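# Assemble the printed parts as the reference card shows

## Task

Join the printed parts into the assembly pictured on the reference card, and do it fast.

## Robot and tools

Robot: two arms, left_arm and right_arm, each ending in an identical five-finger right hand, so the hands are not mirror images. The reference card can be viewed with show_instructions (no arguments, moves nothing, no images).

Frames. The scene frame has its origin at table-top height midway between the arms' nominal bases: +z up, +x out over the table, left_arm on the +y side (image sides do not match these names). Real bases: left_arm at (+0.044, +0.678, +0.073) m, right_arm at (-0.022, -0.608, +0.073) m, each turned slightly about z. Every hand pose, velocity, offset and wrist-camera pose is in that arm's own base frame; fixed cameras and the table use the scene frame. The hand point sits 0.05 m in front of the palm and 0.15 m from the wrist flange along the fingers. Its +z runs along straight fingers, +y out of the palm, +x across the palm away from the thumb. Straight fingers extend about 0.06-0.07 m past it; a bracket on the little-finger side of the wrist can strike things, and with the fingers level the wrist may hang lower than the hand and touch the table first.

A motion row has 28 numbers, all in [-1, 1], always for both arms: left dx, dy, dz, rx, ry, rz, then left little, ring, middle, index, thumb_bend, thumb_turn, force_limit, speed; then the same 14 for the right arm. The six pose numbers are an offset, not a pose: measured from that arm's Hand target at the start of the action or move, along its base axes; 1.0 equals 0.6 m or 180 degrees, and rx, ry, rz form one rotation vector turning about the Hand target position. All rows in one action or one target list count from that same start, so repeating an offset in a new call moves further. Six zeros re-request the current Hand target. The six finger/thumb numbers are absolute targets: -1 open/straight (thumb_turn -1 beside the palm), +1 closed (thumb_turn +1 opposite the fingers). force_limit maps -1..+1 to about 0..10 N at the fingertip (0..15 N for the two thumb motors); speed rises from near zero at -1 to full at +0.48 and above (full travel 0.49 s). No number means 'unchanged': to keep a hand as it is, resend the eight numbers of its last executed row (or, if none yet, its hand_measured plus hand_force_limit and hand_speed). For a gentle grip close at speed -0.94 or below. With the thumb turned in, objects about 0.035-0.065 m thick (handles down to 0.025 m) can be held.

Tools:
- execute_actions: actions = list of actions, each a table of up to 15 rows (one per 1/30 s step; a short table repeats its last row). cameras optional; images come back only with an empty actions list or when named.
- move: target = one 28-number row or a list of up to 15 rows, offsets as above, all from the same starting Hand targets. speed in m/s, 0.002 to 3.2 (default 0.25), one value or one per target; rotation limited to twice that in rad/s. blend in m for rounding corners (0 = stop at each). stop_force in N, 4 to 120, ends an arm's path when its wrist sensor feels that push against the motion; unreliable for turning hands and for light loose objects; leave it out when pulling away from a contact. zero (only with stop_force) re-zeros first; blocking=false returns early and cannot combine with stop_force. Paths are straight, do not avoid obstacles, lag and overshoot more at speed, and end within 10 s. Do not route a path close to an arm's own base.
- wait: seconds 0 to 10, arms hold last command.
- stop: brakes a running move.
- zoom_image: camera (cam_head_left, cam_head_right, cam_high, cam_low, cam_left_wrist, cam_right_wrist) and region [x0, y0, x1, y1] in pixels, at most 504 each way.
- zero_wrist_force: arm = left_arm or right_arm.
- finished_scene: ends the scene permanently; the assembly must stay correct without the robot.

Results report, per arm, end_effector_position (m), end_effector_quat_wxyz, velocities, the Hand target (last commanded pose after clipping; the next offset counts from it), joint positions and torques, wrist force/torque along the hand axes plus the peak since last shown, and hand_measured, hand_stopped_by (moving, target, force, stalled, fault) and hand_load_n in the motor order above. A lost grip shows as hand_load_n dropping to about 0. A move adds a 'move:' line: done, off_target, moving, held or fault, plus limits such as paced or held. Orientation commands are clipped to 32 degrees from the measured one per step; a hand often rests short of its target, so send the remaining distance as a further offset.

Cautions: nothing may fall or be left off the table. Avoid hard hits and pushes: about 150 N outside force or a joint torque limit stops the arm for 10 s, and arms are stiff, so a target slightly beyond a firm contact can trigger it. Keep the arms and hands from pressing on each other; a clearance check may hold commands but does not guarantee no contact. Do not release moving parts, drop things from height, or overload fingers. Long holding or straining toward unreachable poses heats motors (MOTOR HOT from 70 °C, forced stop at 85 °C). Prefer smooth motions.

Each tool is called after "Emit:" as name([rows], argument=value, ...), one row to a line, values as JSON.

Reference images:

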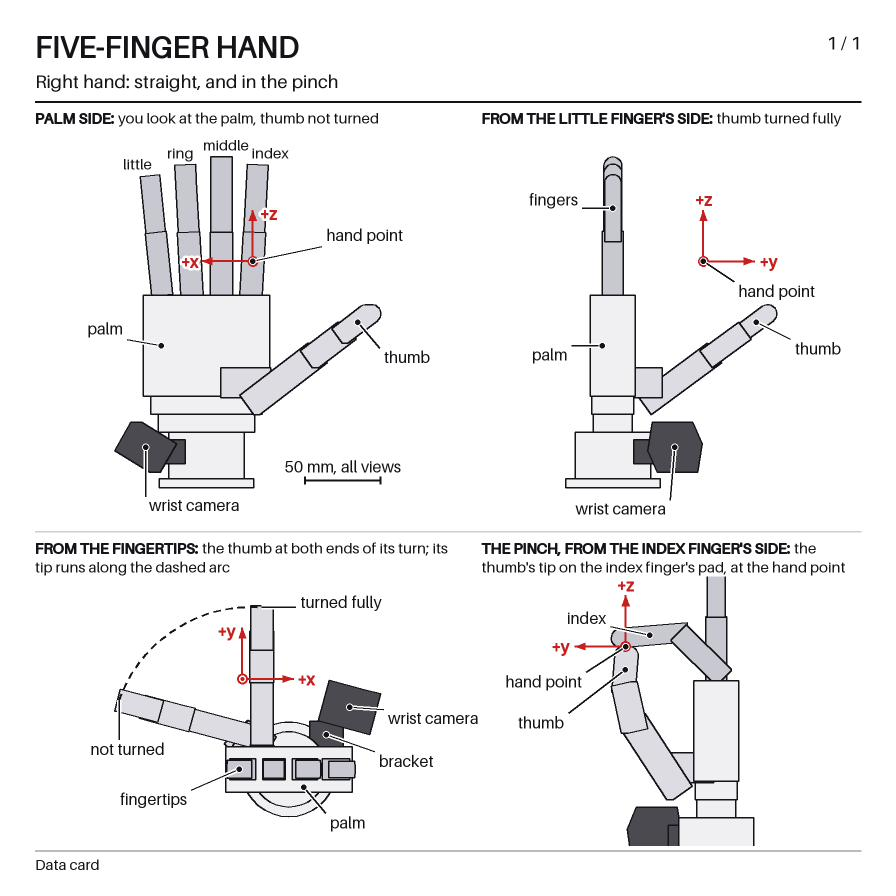

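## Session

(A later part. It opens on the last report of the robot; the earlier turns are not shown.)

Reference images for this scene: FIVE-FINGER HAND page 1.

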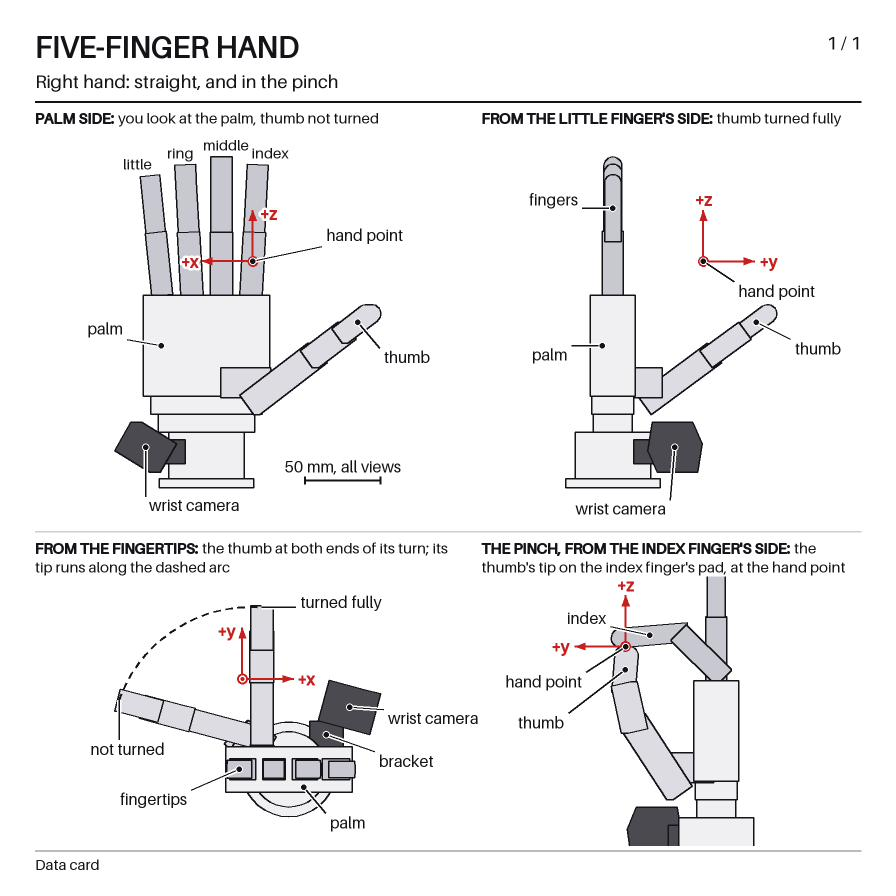

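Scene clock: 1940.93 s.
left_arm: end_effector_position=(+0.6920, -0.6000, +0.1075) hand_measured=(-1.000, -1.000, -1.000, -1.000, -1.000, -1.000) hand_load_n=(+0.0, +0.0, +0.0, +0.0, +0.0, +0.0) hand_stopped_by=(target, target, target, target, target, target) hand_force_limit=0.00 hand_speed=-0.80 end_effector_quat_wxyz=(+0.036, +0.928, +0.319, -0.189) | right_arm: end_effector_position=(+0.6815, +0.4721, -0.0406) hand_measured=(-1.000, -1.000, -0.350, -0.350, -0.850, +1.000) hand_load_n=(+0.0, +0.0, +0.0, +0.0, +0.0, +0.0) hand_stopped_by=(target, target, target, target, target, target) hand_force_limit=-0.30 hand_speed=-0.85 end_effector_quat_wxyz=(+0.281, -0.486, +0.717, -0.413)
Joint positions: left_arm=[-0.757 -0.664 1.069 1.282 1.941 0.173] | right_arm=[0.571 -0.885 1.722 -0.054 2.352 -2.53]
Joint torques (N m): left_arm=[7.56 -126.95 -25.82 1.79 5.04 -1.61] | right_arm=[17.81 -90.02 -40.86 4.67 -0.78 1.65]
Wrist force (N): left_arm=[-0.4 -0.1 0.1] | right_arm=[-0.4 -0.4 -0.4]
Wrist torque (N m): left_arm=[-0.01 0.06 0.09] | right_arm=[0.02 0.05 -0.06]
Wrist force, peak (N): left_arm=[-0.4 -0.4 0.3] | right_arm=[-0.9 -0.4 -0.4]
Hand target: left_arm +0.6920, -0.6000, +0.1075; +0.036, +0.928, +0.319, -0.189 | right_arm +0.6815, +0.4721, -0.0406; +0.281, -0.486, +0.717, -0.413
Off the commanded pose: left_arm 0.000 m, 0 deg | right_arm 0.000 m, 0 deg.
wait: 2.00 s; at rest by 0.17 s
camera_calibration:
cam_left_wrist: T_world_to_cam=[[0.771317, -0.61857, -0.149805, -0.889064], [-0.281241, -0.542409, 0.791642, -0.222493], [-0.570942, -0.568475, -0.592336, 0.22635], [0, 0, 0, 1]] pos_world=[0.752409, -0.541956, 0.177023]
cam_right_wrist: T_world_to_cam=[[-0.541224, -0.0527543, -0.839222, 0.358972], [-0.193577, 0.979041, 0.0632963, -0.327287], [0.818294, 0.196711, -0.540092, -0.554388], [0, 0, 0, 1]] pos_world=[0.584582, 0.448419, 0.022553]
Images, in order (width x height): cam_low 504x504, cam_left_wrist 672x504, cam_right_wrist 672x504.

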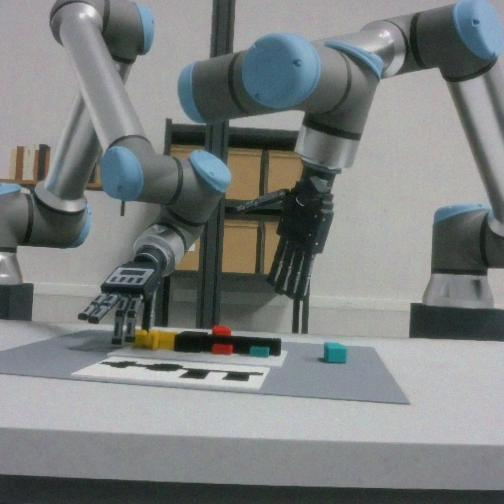

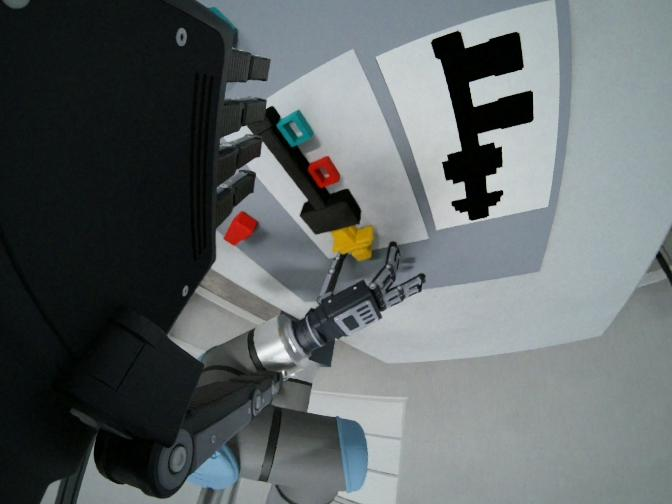

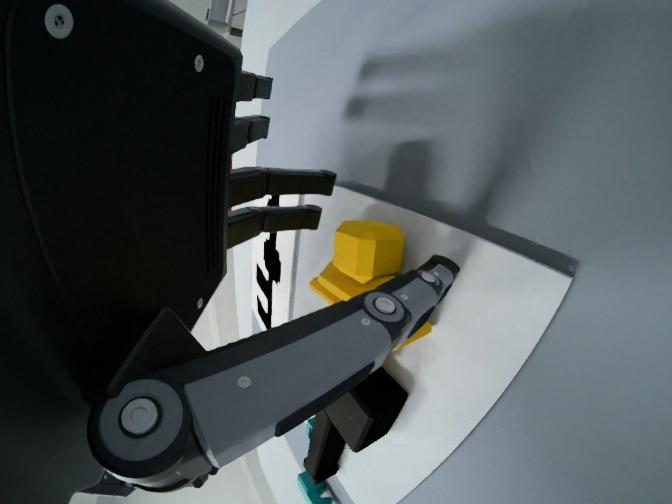

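Emit:
move([
  [-0.08, 0.18, 0.0, 0, 0, 0.13, -1, -1, -1, -1, -1, -1, 0, -0.8, 0, 0, 0.2, 0, 0, 0, -1, -1, -0.45, -0.45, -0.85, 1, -0.3, -0.6],
  [-0.16, 0.3333, 0.02, 0, 0, 0.2611, -1, -1, -1, -1, -1, -1, 0, -0.8, -0.2612, 0.2538, 0.1627, 0, 0, 0.6367, -1, -1, -0.45, -0.45, -0.85, 1, -0.3, -0.6],
], speed=[0.15, 0.35], blend=0.03, cameras=["all"])

Emit:
zoom_image(camera="cam_head_left", region=[100, 270, 220, 350])

Emit:
zoom_image(camera="cam_low", region=[115, 300, 195, 360])

Emit:
zoom_image(camera="cam_high", region=[260, 165, 360, 265])

Emit:
zoom_image(camera="cam_right_wrist", region=[330, 150, 530, 350])

Scene clock: 2022.30 s.
left_arm: end_effector_position=(+0.5960, -0.4000, +0.1196) hand_measured=(-1.000, -1.000, -1.000, -1.000, -1.000, -1.000) hand_load_n=(+0.0, +0.0, +0.0, +0.0, +0.0, +0.0) hand_stopped_by=(target, target, target, target, target, target) hand_force_limit=0.00 hand_speed=-0.80 end_effector_quat_wxyz=(+0.109, +0.724, +0.663, -0.159) | right_arm: end_effector_position=(+0.5248, +0.6245, +0.0570) hand_measured=(-1.000, -1.000, -0.450, -0.450, -0.850, +1.000) hand_load_n=(+0.0, +0.0, +0.0, +0.0, +0.0, +0.0) hand_stopped_by=(target, target, target, target, target, target) hand_force_limit=-0.30 hand_speed=-0.60 end_effector_quat_wxyz=(-0.499, +0.866, +0.022, -0.013)
Joint positions: left_arm=[-0.728 -1.125 1.788 0.714 1.909 -0.673] | right_arm=[0.396 -0.947 1.662 0.327 0.619 -4.09]
Joint torques (N m): left_arm=[-12.96 -52.22 -39.55 7.53 4.29 2.69] | right_arm=[-13.57 -74.02 -20.89 4.6 -1.39 -1.97]
Wrist force (N): left_arm=[-0.3 0.6 -0.8] | right_arm=[-0.3 -0.4 -0.1]
Wrist torque (N m): left_arm=[0.12 0.05 -0.13] | right_arm=[-0.01 0.01 -0.24]
Wrist force, peak (N): left_arm=[0.1 0.5 -1.3] | right_arm=[-0.8 -1.5 -0.4]
Hand target: left_arm +0.5960, -0.4001, +0.1195; +0.109, +0.724, +0.663, -0.159 | right_arm +0.5248, +0.6244, +0.0570; -0.499, +0.866, +0.022, -0.013
Off the commanded pose: left_arm 0.000 m, 0 deg | right_arm 0.000 m, 0 deg.
move: done
camera_calibration:
cam_left_wrist: T_world_to_cam=[[0.978462, 0.142264, -0.149574, -0.508659], [0.204713, -0.575618, 0.79168, -0.453489], [0.0265298, -0.805248, -0.592344, -0.158376], [0, 0, 0, 1]] pos_world=[0.59474, -0.316205, 0.189123]
cam_right_wrist: T_world_to_cam=[[0.273516, -0.470084, -0.839172, 0.197099], [-0.809522, -0.583688, 0.0631153, 0.786223], [-0.519484, 0.662065, -0.540191, 0.00810115], [0, 0, 0, 1]] pos_world=[0.586763, 0.546198, 0.120154]

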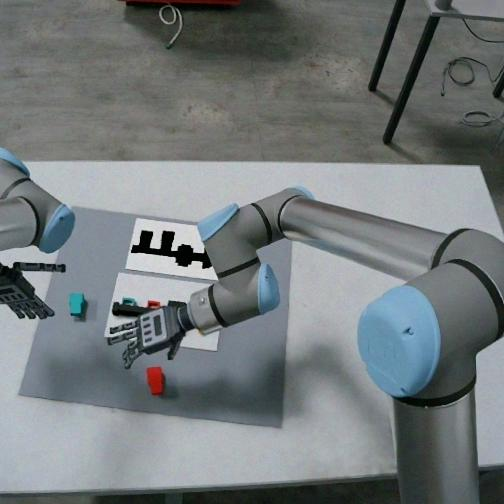

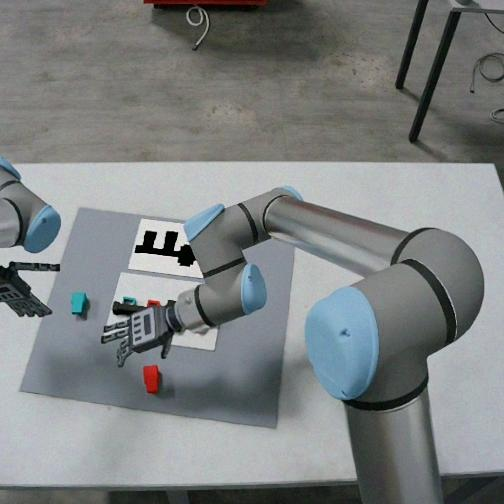

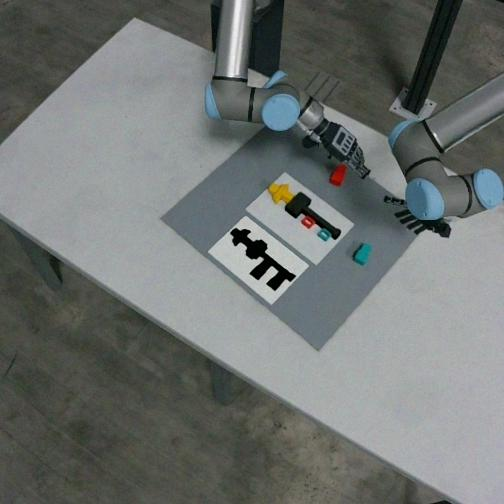

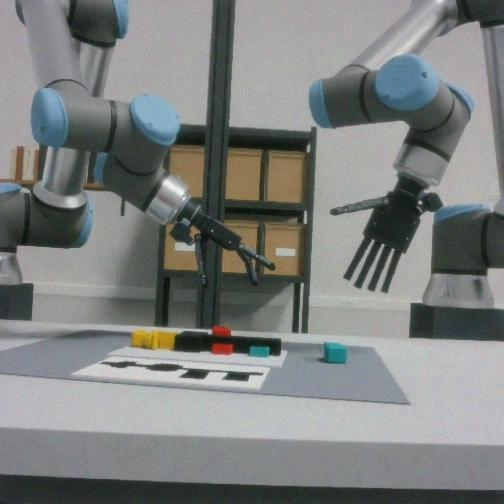

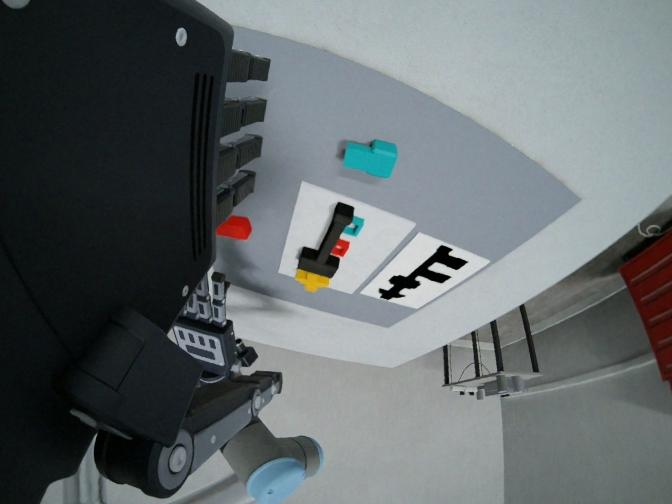

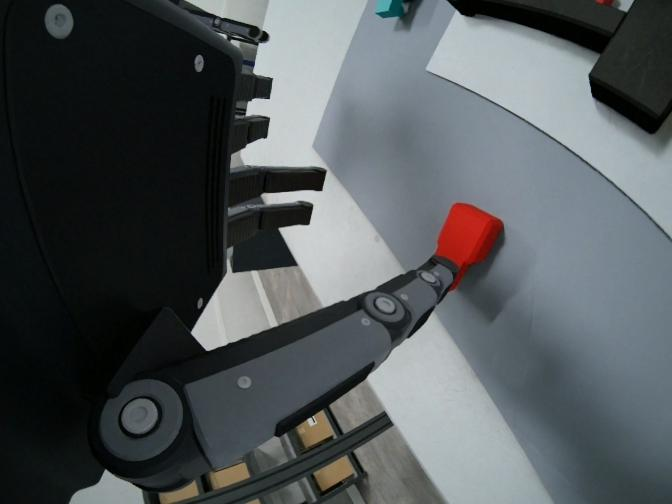

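Scaled by 4.200 from the camera's 504x504 image, which has a finer 720x720 frame.

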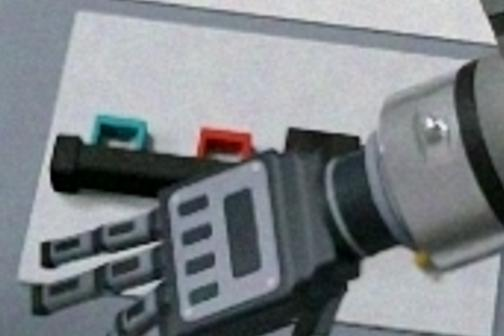

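Scaled by 6.300 from the camera's 504x504 image, which has a finer 720x720 frame.

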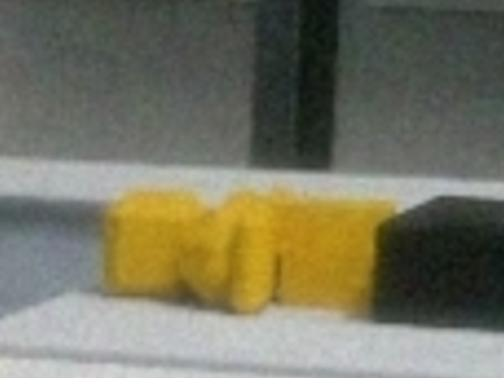

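Scaled by 5.040 from the camera's 504x504 image, which has a finer 720x720 frame.

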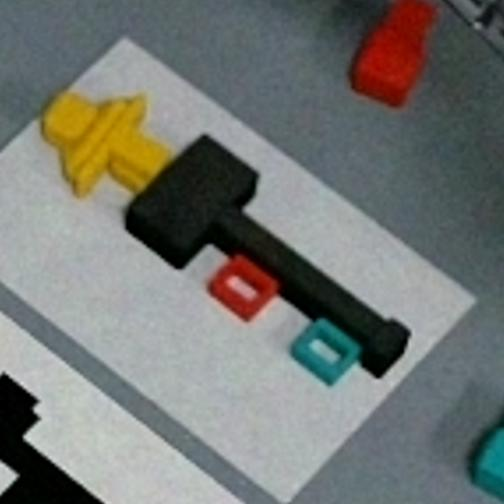

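Scaled by 2.520 from the camera's 672x504 image, which has a finer 960x720 frame.

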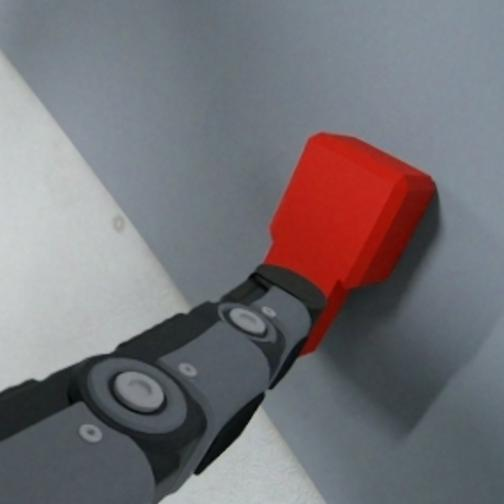

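Emit:
move(target=[0, 0, 0, 0, 0, 0, -1, -1, -1, -1, -1, -1, 0, -0.8, 0, 0, -0.18, 0, 0, 0, -1, -1, -0.45, -0.45, -0.8, 1, -0.3, -0.6], speed=0.1, stop_force=6, cameras=["cam_head_left", "cam_head_right", "cam_high", "cam_low", "cam_right_wrist"])

Emit:
zoom_image(camera="cam_right_wrist", region=[240, 130, 480, 380])

Emit:
zoom_image(camera="cam_high", region=[310, 130, 380, 200])

Emit:
zoom_image(camera="cam_head_left", region=[115, 315, 205, 405])

Scene clock: 2069.63 s.
left_arm: end_effector_position=(+0.5960, -0.4001, +0.1195) hand_measured=(-1.000, -1.000, -1.000, -1.000, -1.000, -1.000) hand_load_n=(+0.0, +0.0, +0.0, +0.0, +0.0, +0.0) hand_stopped_by=(target, target, target, target, target, target) hand_force_limit=0.00 hand_speed=-0.80 end_effector_quat_wxyz=(+0.109, +0.724, +0.663, -0.159) | right_arm: end_effector_position=(+0.5247, +0.6243, -0.0474) hand_measured=(-1.000, -1.000, -0.450, -0.450, -0.800, +1.000) hand_load_n=(+0.0, +0.0, +0.0, +0.0, -0.5, -0.5) hand_stopped_by=(target, target, target, target, target, target) hand_force_limit=-0.30 hand_speed=-0.60 end_effector_quat_wxyz=(-0.499, +0.866, +0.022, -0.013)
Joint positions: left_arm=[-0.728 -1.125 1.788 0.715 1.909 -0.673] | right_arm=[0.396 -0.826 1.683 0.185 0.619 -4.09]
Joint torques (N m): left_arm=[4.21 -51.41 -38.96 7.39 5.05 2.77] | right_arm=[15.75 -82.69 -34.14 1.81 -4.38 -2.02]
Wrist force (N): left_arm=[-0.2 0.6 -0.2] | right_arm=[0.2 -3.5 -2.9]
Wrist torque (N m): left_arm=[0.09 0.02 -0.13] | right_arm=[-0.18 -0.02 -0.22]
Wrist force, peak (N): left_arm=[0.0 1.2 -0.8] | right_arm=[-6.1 -75.3 -68.5]
Hand target: left_arm +0.5960, -0.4001, +0.1195; +0.109, +0.724, +0.663, -0.159 | right_arm +0.5247, +0.6243, -0.0473; -0.499, +0.866, +0.022, -0.013 (not the last commanded pose)
Off the commanded pose: left_arm 0.000 m, 0 deg | right_arm 0.004 m, 0 deg.
move: contact (right_arm)
camera_calibration:
cam_right_wrist: T_world_to_cam=[[0.273197, -0.470217, -0.839202, 0.10971], [-0.809497, -0.583678, 0.0635164, 0.792508], [-0.51969, 0.661979, -0.540098, -0.0481002], [0, 0, 0, 1]] pos_world=[0.586563, 0.545998, 0.0157529]
Images, in order (width x height): cam_head_left 504x504, cam_head_right 504x504, cam_high 504x504, cam_low 504x504, cam_right_wrist 672x504.

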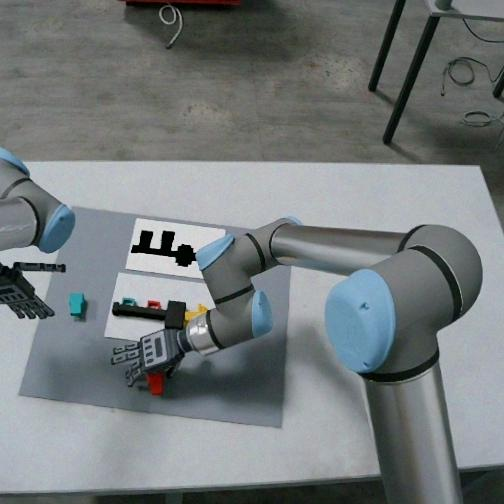

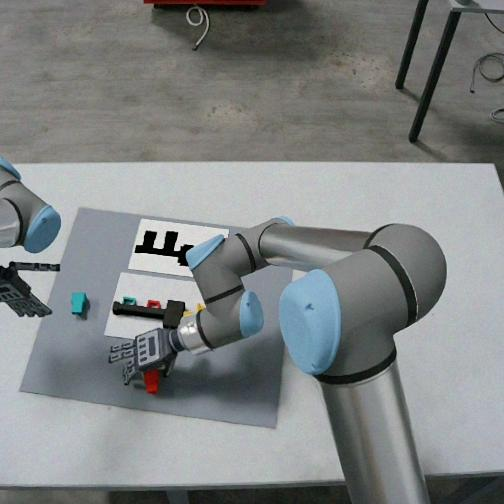

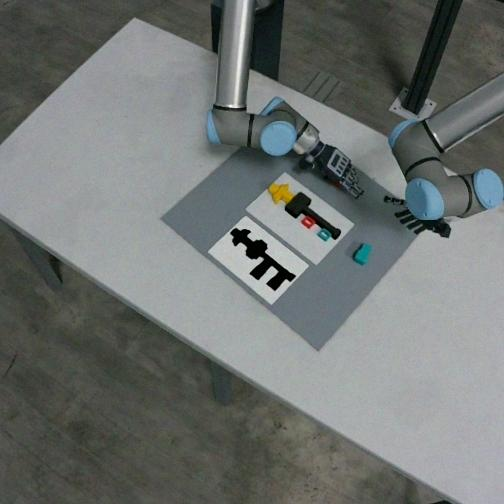

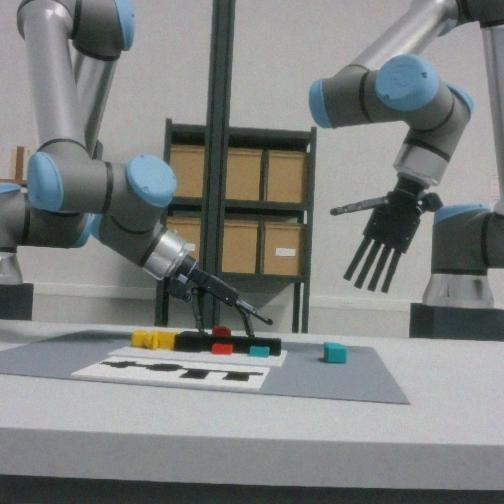

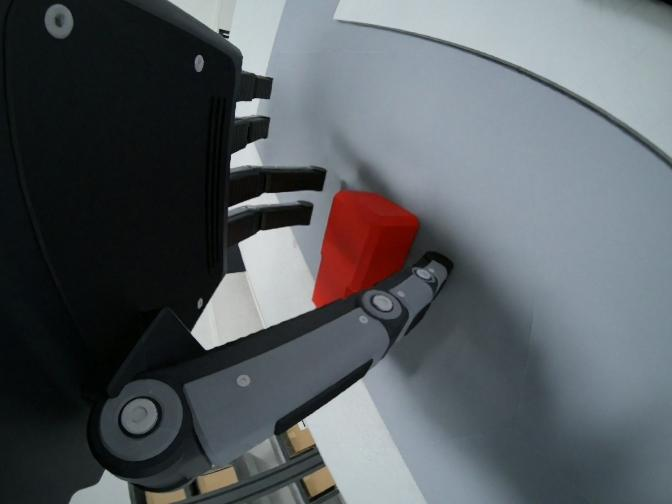

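Scaled by 2.016 from the camera's 672x504 image, which has a finer 960x720 frame.

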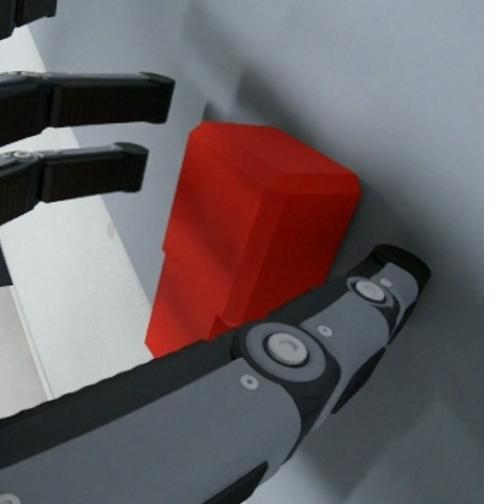

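Scaled by 7.200 from the camera's 504x504 image, which has a finer 720x720 frame.

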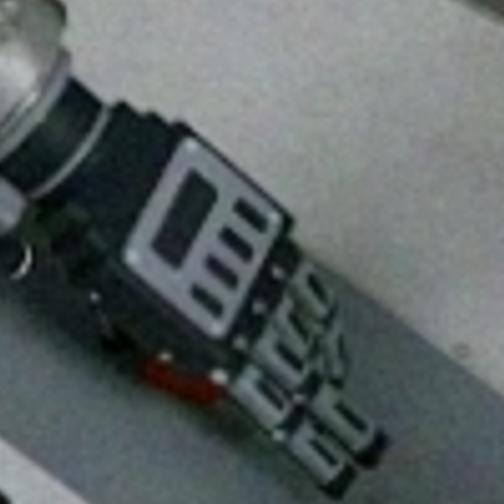

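Scaled by 5.600 from the camera's 504x504 image, which has a finer 720x720 frame.

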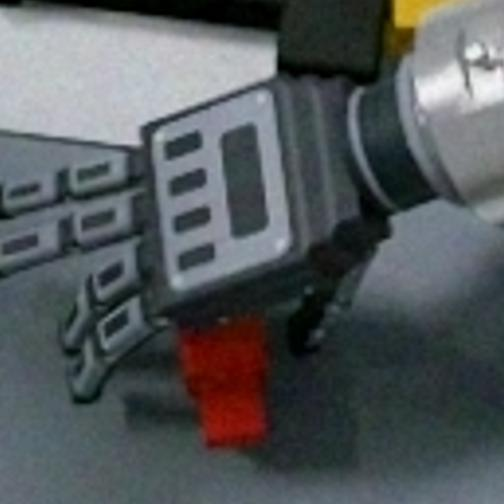

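Emit:
move(target=[0, 0, 0, 0, 0, 0, -1, -1, -1, -1, -1, -1, 0, -0.8, 0, 0, 0.006, 0, 0, 0, -1, -1, -0.45, -0.45, -0.8, 1, -0.3, -0.6], speed=0.05)

Emit:
execute_actions([
  [[0, 0, 0, 0, 0, 0, -1, -1, -1, -1, -1, -1, 0, -0.8, 0, 0, 0, 0, 0, 0, -1, -1, 0.45, 0.45, -0.5, 1, -0.3, -0.9]],
])

Emit:
wait(seconds=3.5, cameras=["cam_head_left", "cam_head_right", "cam_low", "cam_right_wrist"])

Emit:
zoom_image(camera="cam_right_wrist", region=[240, 130, 480, 380])

Emit:
zoom_image(camera="cam_head_left", region=[115, 315, 205, 405])

Scene clock: 2103.90 s.
left_arm: end_effector_position=(+0.5960, -0.4001, +0.1195) hand_measured=(-1.000, -1.000, -1.000, -1.000, -1.000, -1.000) hand_load_n=(+0.0, +0.0, +0.0, +0.0, +0.0, +0.0) hand_stopped_by=(target, target, target, target, target, target) hand_force_limit=0.00 hand_speed=-0.80 end_effector_quat_wxyz=(+0.109, +0.724, +0.663, -0.159) | right_arm: end_effector_position=(+0.5247, +0.6243, -0.0437) hand_measured=(-1.000, -1.000, -0.450, -0.450, -0.800, +1.000) hand_load_n=(+0.0, -0.5, +0.0, +0.0, +0.0, +0.0) hand_stopped_by=(target, target, target, target, target, target) hand_force_limit=-0.30 hand_speed=-0.60 end_effector_quat_wxyz=(-0.499, +0.866, +0.022, -0.013)
Joint positions: left_arm=[-0.728 -1.125 1.788 0.715 1.909 -0.673] | right_arm=[0.396 -0.83 1.683 0.19 0.619 -4.09]
Joint torques (N m): left_arm=[2.76 -52.43 -39.24 7.06 5.17 2.7] | right_arm=[13.51 -80.82 -41.04 4.43 -4.22 -1.38]
Wrist force (N): left_arm=[0.0 0.6 -0.8] | right_arm=[0.3 -0.8 -0.4]
Wrist torque (N m): left_arm=[0.13 0.02 -0.12] | right_arm=[-0.05 -0.07 -0.18]
Wrist force, peak (N): left_arm=[0.0 1.3 -0.7] | right_arm=[0.5 -3.8 -2.9]
Hand target: left_arm +0.5960, -0.4001, +0.1195; +0.109, +0.724, +0.663, -0.159 | right_arm +0.5247, +0.6243, -0.0437; -0.499, +0.866, +0.022, -0.013
Off the commanded pose: left_arm 0.000 m, 0 deg | right_arm 0.000 m, 0 deg.
move: done

Scene clock: 2105.90 s.
left_arm: end_effector_position=(+0.5960, -0.4001, +0.1195) hand_measured=(-1.000, -1.000, -1.000, -1.000, -1.000, -1.000) hand_load_n=(+0.0, +0.0, +0.0, +0.0, +0.0, -0.5) hand_stopped_by=(target, target, target, target, target, target) hand_force_limit=0.00 hand_speed=-0.80 end_effector_quat_wxyz=(+0.109, +0.724, +0.663, -0.159) | right_arm: end_effector_position=(+0.5247, +0.6243, -0.0437) hand_measured=(-1.000, -1.000, +0.004, +0.032, -0.564, +1.000) hand_load_n=(+0.0, +0.0, +3.0, +6.0, +7.5, -0.5) hand_stopped_by=(target, target, force, force, force, target) hand_force_limit=-0.30 hand_speed=-0.90 end_effector_quat_wxyz=(-0.499, +0.866, +0.022, -0.013)
Joint positions: left_arm=[-0.728 -1.125 1.788 0.715 1.909 -0.673] | right_arm=[0.396 -0.83 1.683 0.19 0.619 -4.09]
Joint torques (N m): left_arm=[1 -50.95 -38.88 7.13 5.03 2.68] | right_arm=[9.85 -65.23 -39.66 0.39 -3 -1.76]
Wrist force (N): left_arm=[-0.2 0.8 -0.4] | right_arm=[-0.8 -4.9 -2.4]
Wrist torque (N m): left_arm=[0.14 0.03 -0.12] | right_arm=[-0.13 -0.01 -0.25]
Wrist force, peak (N): left_arm=[-0.1 0.9 -0.8] | right_arm=[-0.8 -4.9 -2.4]
Hand target: left_arm +0.5960, -0.4001, +0.1195; +0.109, +0.724, +0.663, -0.159 | right_arm +0.5247, +0.6243, -0.0437; -0.499, +0.866, +0.022, -0.013
Off the commanded pose: left_arm 0.000 m, 0 deg | right_arm 0.000 m, 0 deg.
Step readings (end_effector_position of left_arm | right_arm):
0: (+0.5960, -0.4001, +0.1195) | (+0.5247, +0.6243, -0.0437)
1: (+0.5960, -0.4001, +0.1195) | (+0.5247, +0.6243, -0.0437)
2: (+0.5960, -0.4001, +0.1195) | (+0.5247, +0.6243, -0.0437)
4: (+0.5960, -0.4001, +0.1195) | (+0.5247, +0.6243, -0.0437)
8: (+0.5960, -0.4001, +0.1195) | (+0.5247, +0.6243, -0.0437)
15: (+0.5960, -0.4001, +0.1195) | (+0.5247, +0.6243, -0.0437)

Scene clock: 2109.40 s.
left_arm: end_effector_position=(+0.5960, -0.4001, +0.1195) hand_measured=(-1.000, -1.000, -1.000, -1.000, -1.000, -1.000) hand_load_n=(+0.0, +0.0, +0.0, +0.0, +0.0, +0.0) hand_stopped_by=(target, target, target, target, target, target) hand_force_limit=0.00 hand_speed=-0.80 end_effector_quat_wxyz=(+0.109, +0.724, +0.663, -0.159) | right_arm: end_effector_position=(+0.5247, +0.6243, -0.0437) hand_measured=(-1.000, -1.000, +0.004, +0.032, -0.564, +1.000) hand_load_n=(+0.0, +0.0, +3.0, +6.5, +7.0, -0.5) hand_stopped_by=(target, target, force, force, force, target) hand_force_limit=-0.30 hand_speed=-0.90 end_effector_quat_wxyz=(-0.499, +0.866, +0.022, -0.013)
Joint positions: left_arm=[-0.728 -1.125 1.788 0.715 1.909 -0.673] | right_arm=[0.396 -0.83 1.683 0.19 0.619 -4.09]
Joint torques (N m): left_arm=[1.56 -52.01 -38.59 7.29 4.97 2.72] | right_arm=[4.84 -68.11 -34.48 0.36 2.5 -1.65]
Wrist force (N): left_arm=[0.1 1.0 -0.6] | right_arm=[-0.5 -4.8 -2.6]
Wrist torque (N m): left_arm=[0.16 -0.01 -0.10] | right_arm=[-0.09 -0.05 -0.23]
Wrist force, peak (N): left_arm=[0.0 1.2 -0.5] | right_arm=[-0.6 -5.0 -2.5]
Hand target: left_arm +0.5960, -0.4001, +0.1195; +0.109, +0.724, +0.663, -0.159 | right_arm +0.5247, +0.6243, -0.0437; -0.499, +0.866, +0.022, -0.013
Off the commanded pose: left_arm 0.000 m, 0 deg | right_arm 0.000 m, 0 deg.
wait: 3.50 s; at rest by 0.17 s
camera_calibration:
cam_right_wrist: T_world_to_cam=[[0.273372, -0.470092, -0.839215, 0.112581], [-0.809437, -0.583781, 0.063337, 0.792443], [-0.519691, 0.661977, -0.540099, -0.0461681], [0, 0, 0, 1]] pos_world=[0.586663, 0.546098, 0.019353]
Images, in order (width x height): cam_head_left 504x504, cam_head_right 504x504, cam_low 504x504, cam_right_wrist 672x504.

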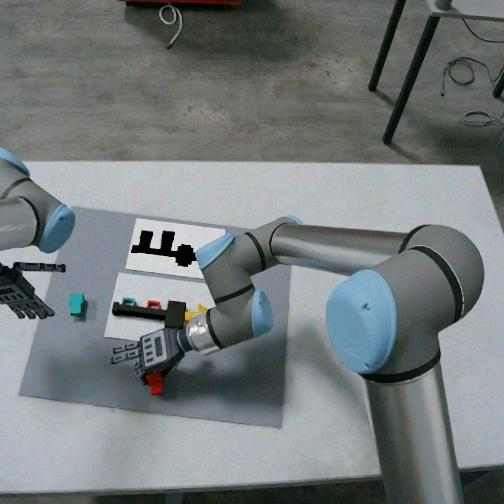

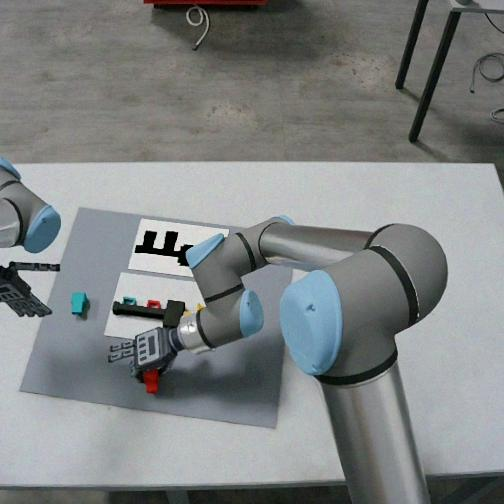

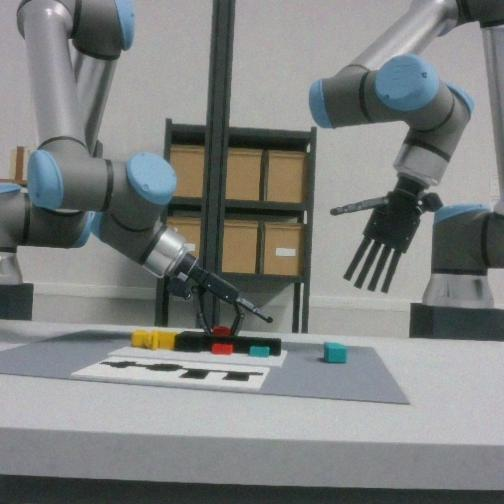

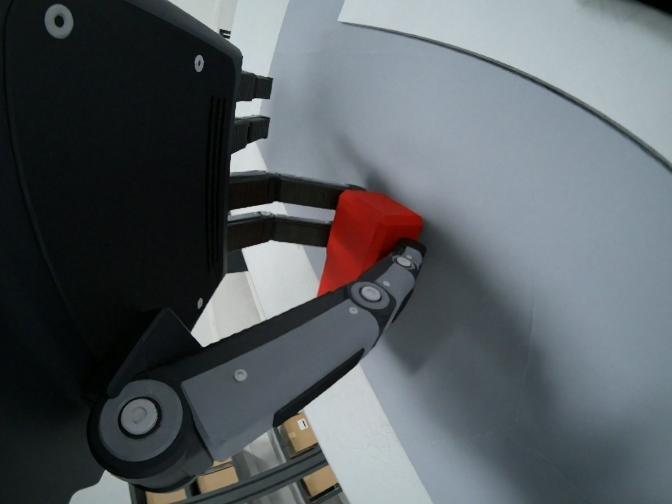

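Scaled by 2.016 from the camera's 672x504 image, which has a finer 960x720 frame.

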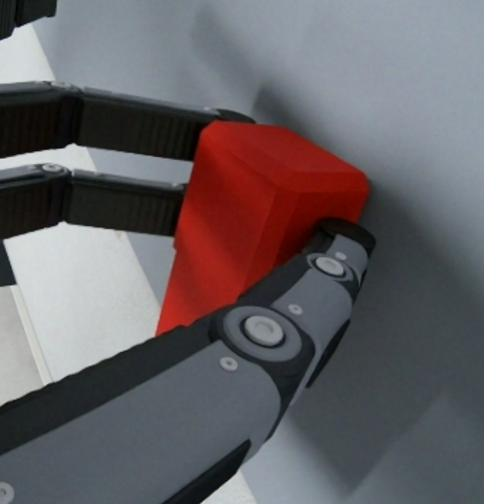

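Scaled by 5.600 from the camera's 504x504 image, which has a finer 720x720 frame.

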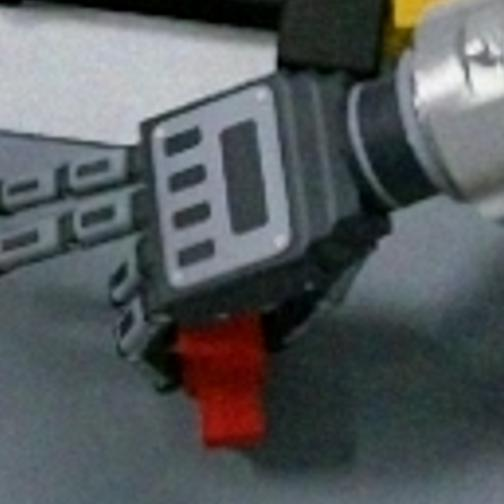

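Emit:
move(target=[0, 0, 0, 0, 0, 0, -1, -1, -1, -1, -1, -1, 0, -0.8, 0, 0, 0.15, 0, 0, 0, -1, -1, 0.45, 0.45, -0.5, 1, -0.3, -0.9], speed=0.1, cameras=["cam_head_left", "cam_head_right", "cam_high", "cam_low", "cam_left_wrist", "cam_right_wrist"])

Emit:
zoom_image(camera="cam_head_left", region=[115, 300, 195, 380])

Emit:
zoom_image(camera="cam_head_right", region=[115, 300, 195, 380])

Emit:
zoom_image(camera="cam_left_wrist", region=[180, 180, 300, 360])

Emit:
zoom_image(camera="cam_low", region=[170, 240, 290, 350])

Scene clock: 2127.27 s.
left_arm: end_effector_position=(+0.5960, -0.4001, +0.1195) hand_measured=(-1.000, -1.000, -1.000, -1.000, -1.000, -1.000) hand_load_n=(+0.0, +0.0, +0.0, +0.0, +0.0, +0.0) hand_stopped_by=(target, target, target, target, target, target) hand_force_limit=0.00 hand_speed=-0.80 end_effector_quat_wxyz=(+0.109, +0.724, +0.663, -0.159) | right_arm: end_effector_position=(+0.5248, +0.6244, +0.0464) hand_measured=(-1.000, -1.000, +0.004, +0.032, -0.564, +1.000) hand_load_n=(+0.0, +0.0, +2.5, +5.0, +8.0, -0.5) hand_stopped_by=(target, target, force, force, force, target) hand_force_limit=-0.30 hand_speed=-0.90 end_effector_quat_wxyz=(-0.499, +0.866, +0.022, -0.013) end_effector_velocity=(-0.001, +0.000, -0.003) end_effector_angular_velocity=(+0.000, -0.001, +0.000)
Joint positions: left_arm=[-0.728 -1.125 1.788 0.715 1.909 -0.673] | right_arm=[0.396 -0.935 1.665 0.312 0.619 -4.09]
Joint velocities: left_arm=[within noise] | right_arm=[0 0.002 0.003 -0.005 0 0]
Joint torques (N m): left_arm=[2.54 -51.67 -38.86 7.11 4.89 2.92] | right_arm=[11.91 -66.83 -21.14 -0.93 -3.59 -1.51]
Wrist force (N): left_arm=[-0.2 0.7 -0.6] | right_arm=[0.3 -0.3 0.1]
Wrist torque (N m): left_arm=[0.12 0.03 -0.13] | right_arm=[-0.01 -0.08 -0.13]
Wrist force, peak (N): left_arm=[-0.1 1.1 -0.8] | right_arm=[-0.9 -4.9 -2.5]
Hand target: left_arm +0.5960, -0.4001, +0.1195; +0.109, +0.724, +0.663, -0.159 | right_arm +0.5247, +0.6243, +0.0463; -0.499, +0.866, +0.022, -0.013
Off the commanded pose: left_arm 0.000 m, 0 deg | right_arm 0.000 m, 0 deg.
move: done
camera_calibration:
cam_left_wrist: T_world_to_cam=[[0.978427, 0.14222, -0.149845, -0.508601], [0.204907, -0.575621, 0.791627, -0.453574], [0.0263313, -0.805254, -0.592345, -0.158399], [0, 0, 0, 1]] pos_world=[0.59474, -0.316305, 0.189023]
cam_right_wrist: T_world_to_cam=[[0.273449, -0.470132, -0.839167, 0.188222], [-0.809545, -0.583648, 0.0631847, 0.786818], [-0.519483, 0.662066, -0.540191, 0.00244051], [0, 0, 0, 1]] pos_world=[0.586763, 0.546098, 0.109553]

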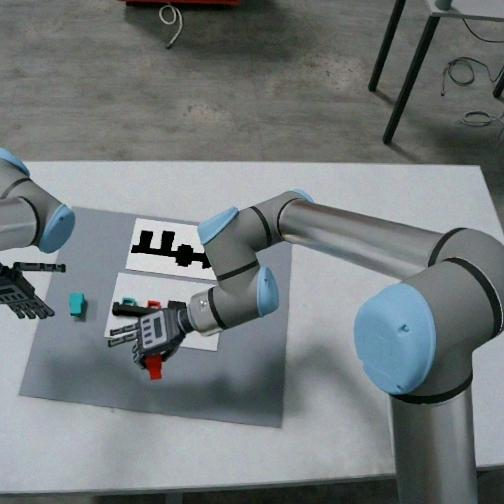

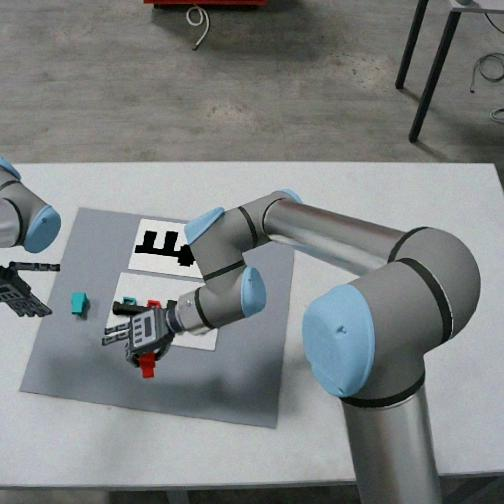

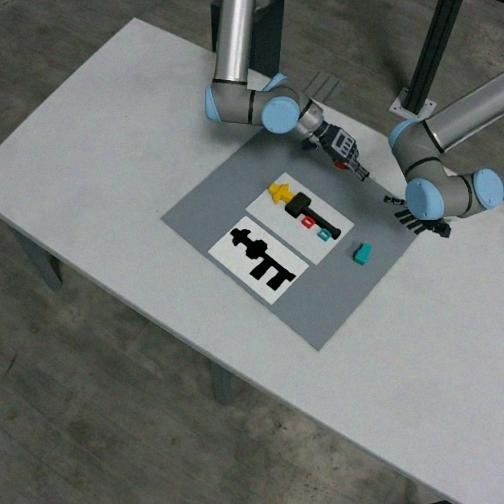

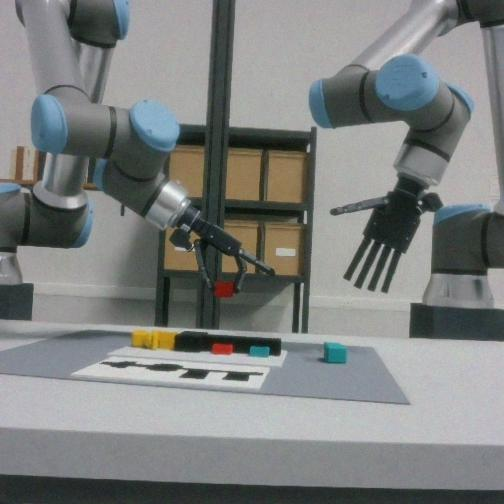

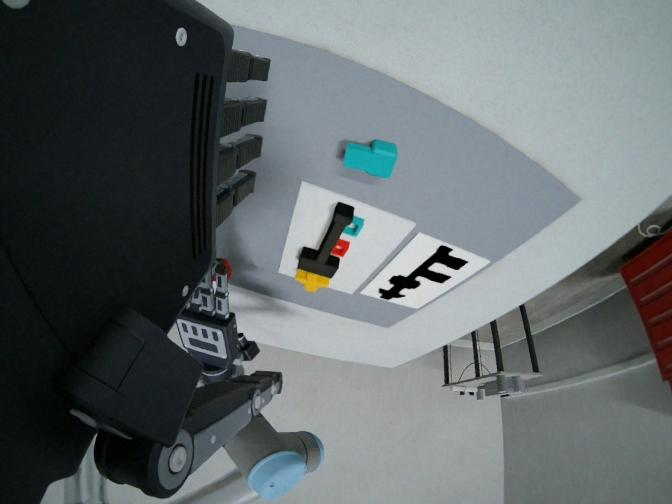

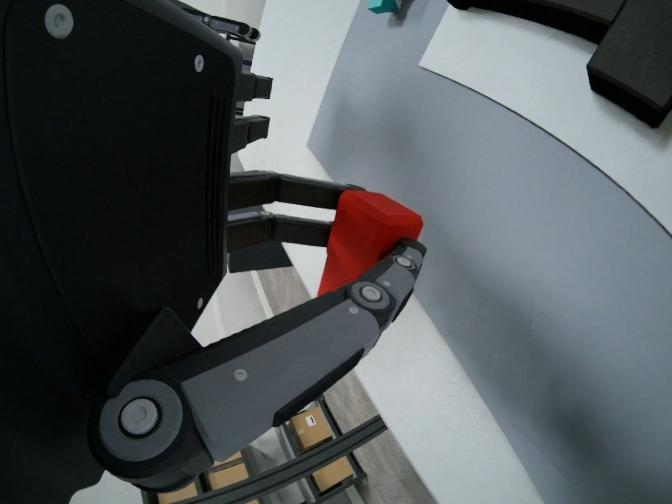

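Scaled by 6.300 from the camera's 504x504 image, which has a finer 720x720 frame.

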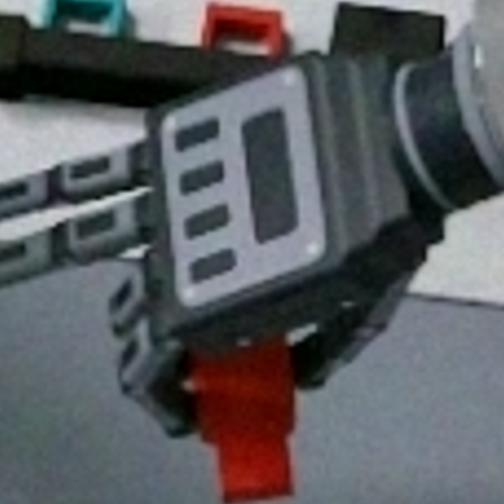

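Scaled by 6.300 from the camera's 504x504 image, which has a finer 720x720 frame.

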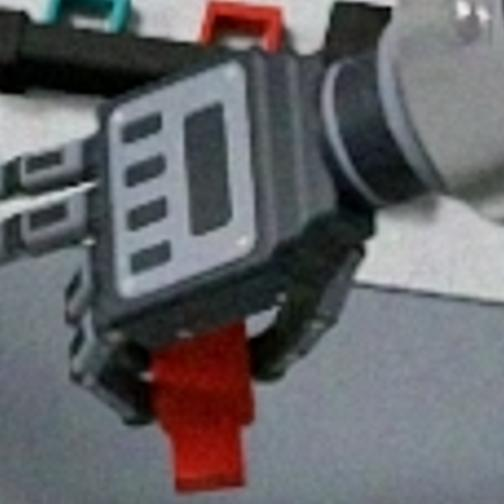

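Scaled by 2.800 from the camera's 672x504 image, which has a finer 960x720 frame.

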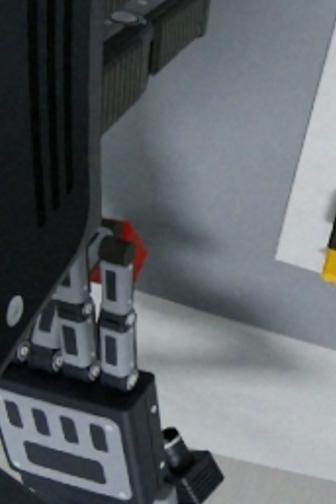

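Scaled by 4.200 from the camera's 504x504 image, which has a finer 720x720 frame.

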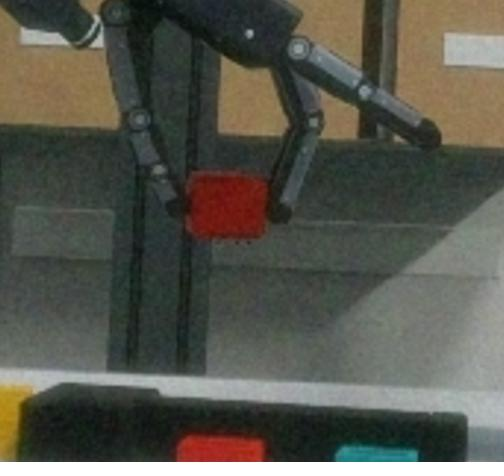

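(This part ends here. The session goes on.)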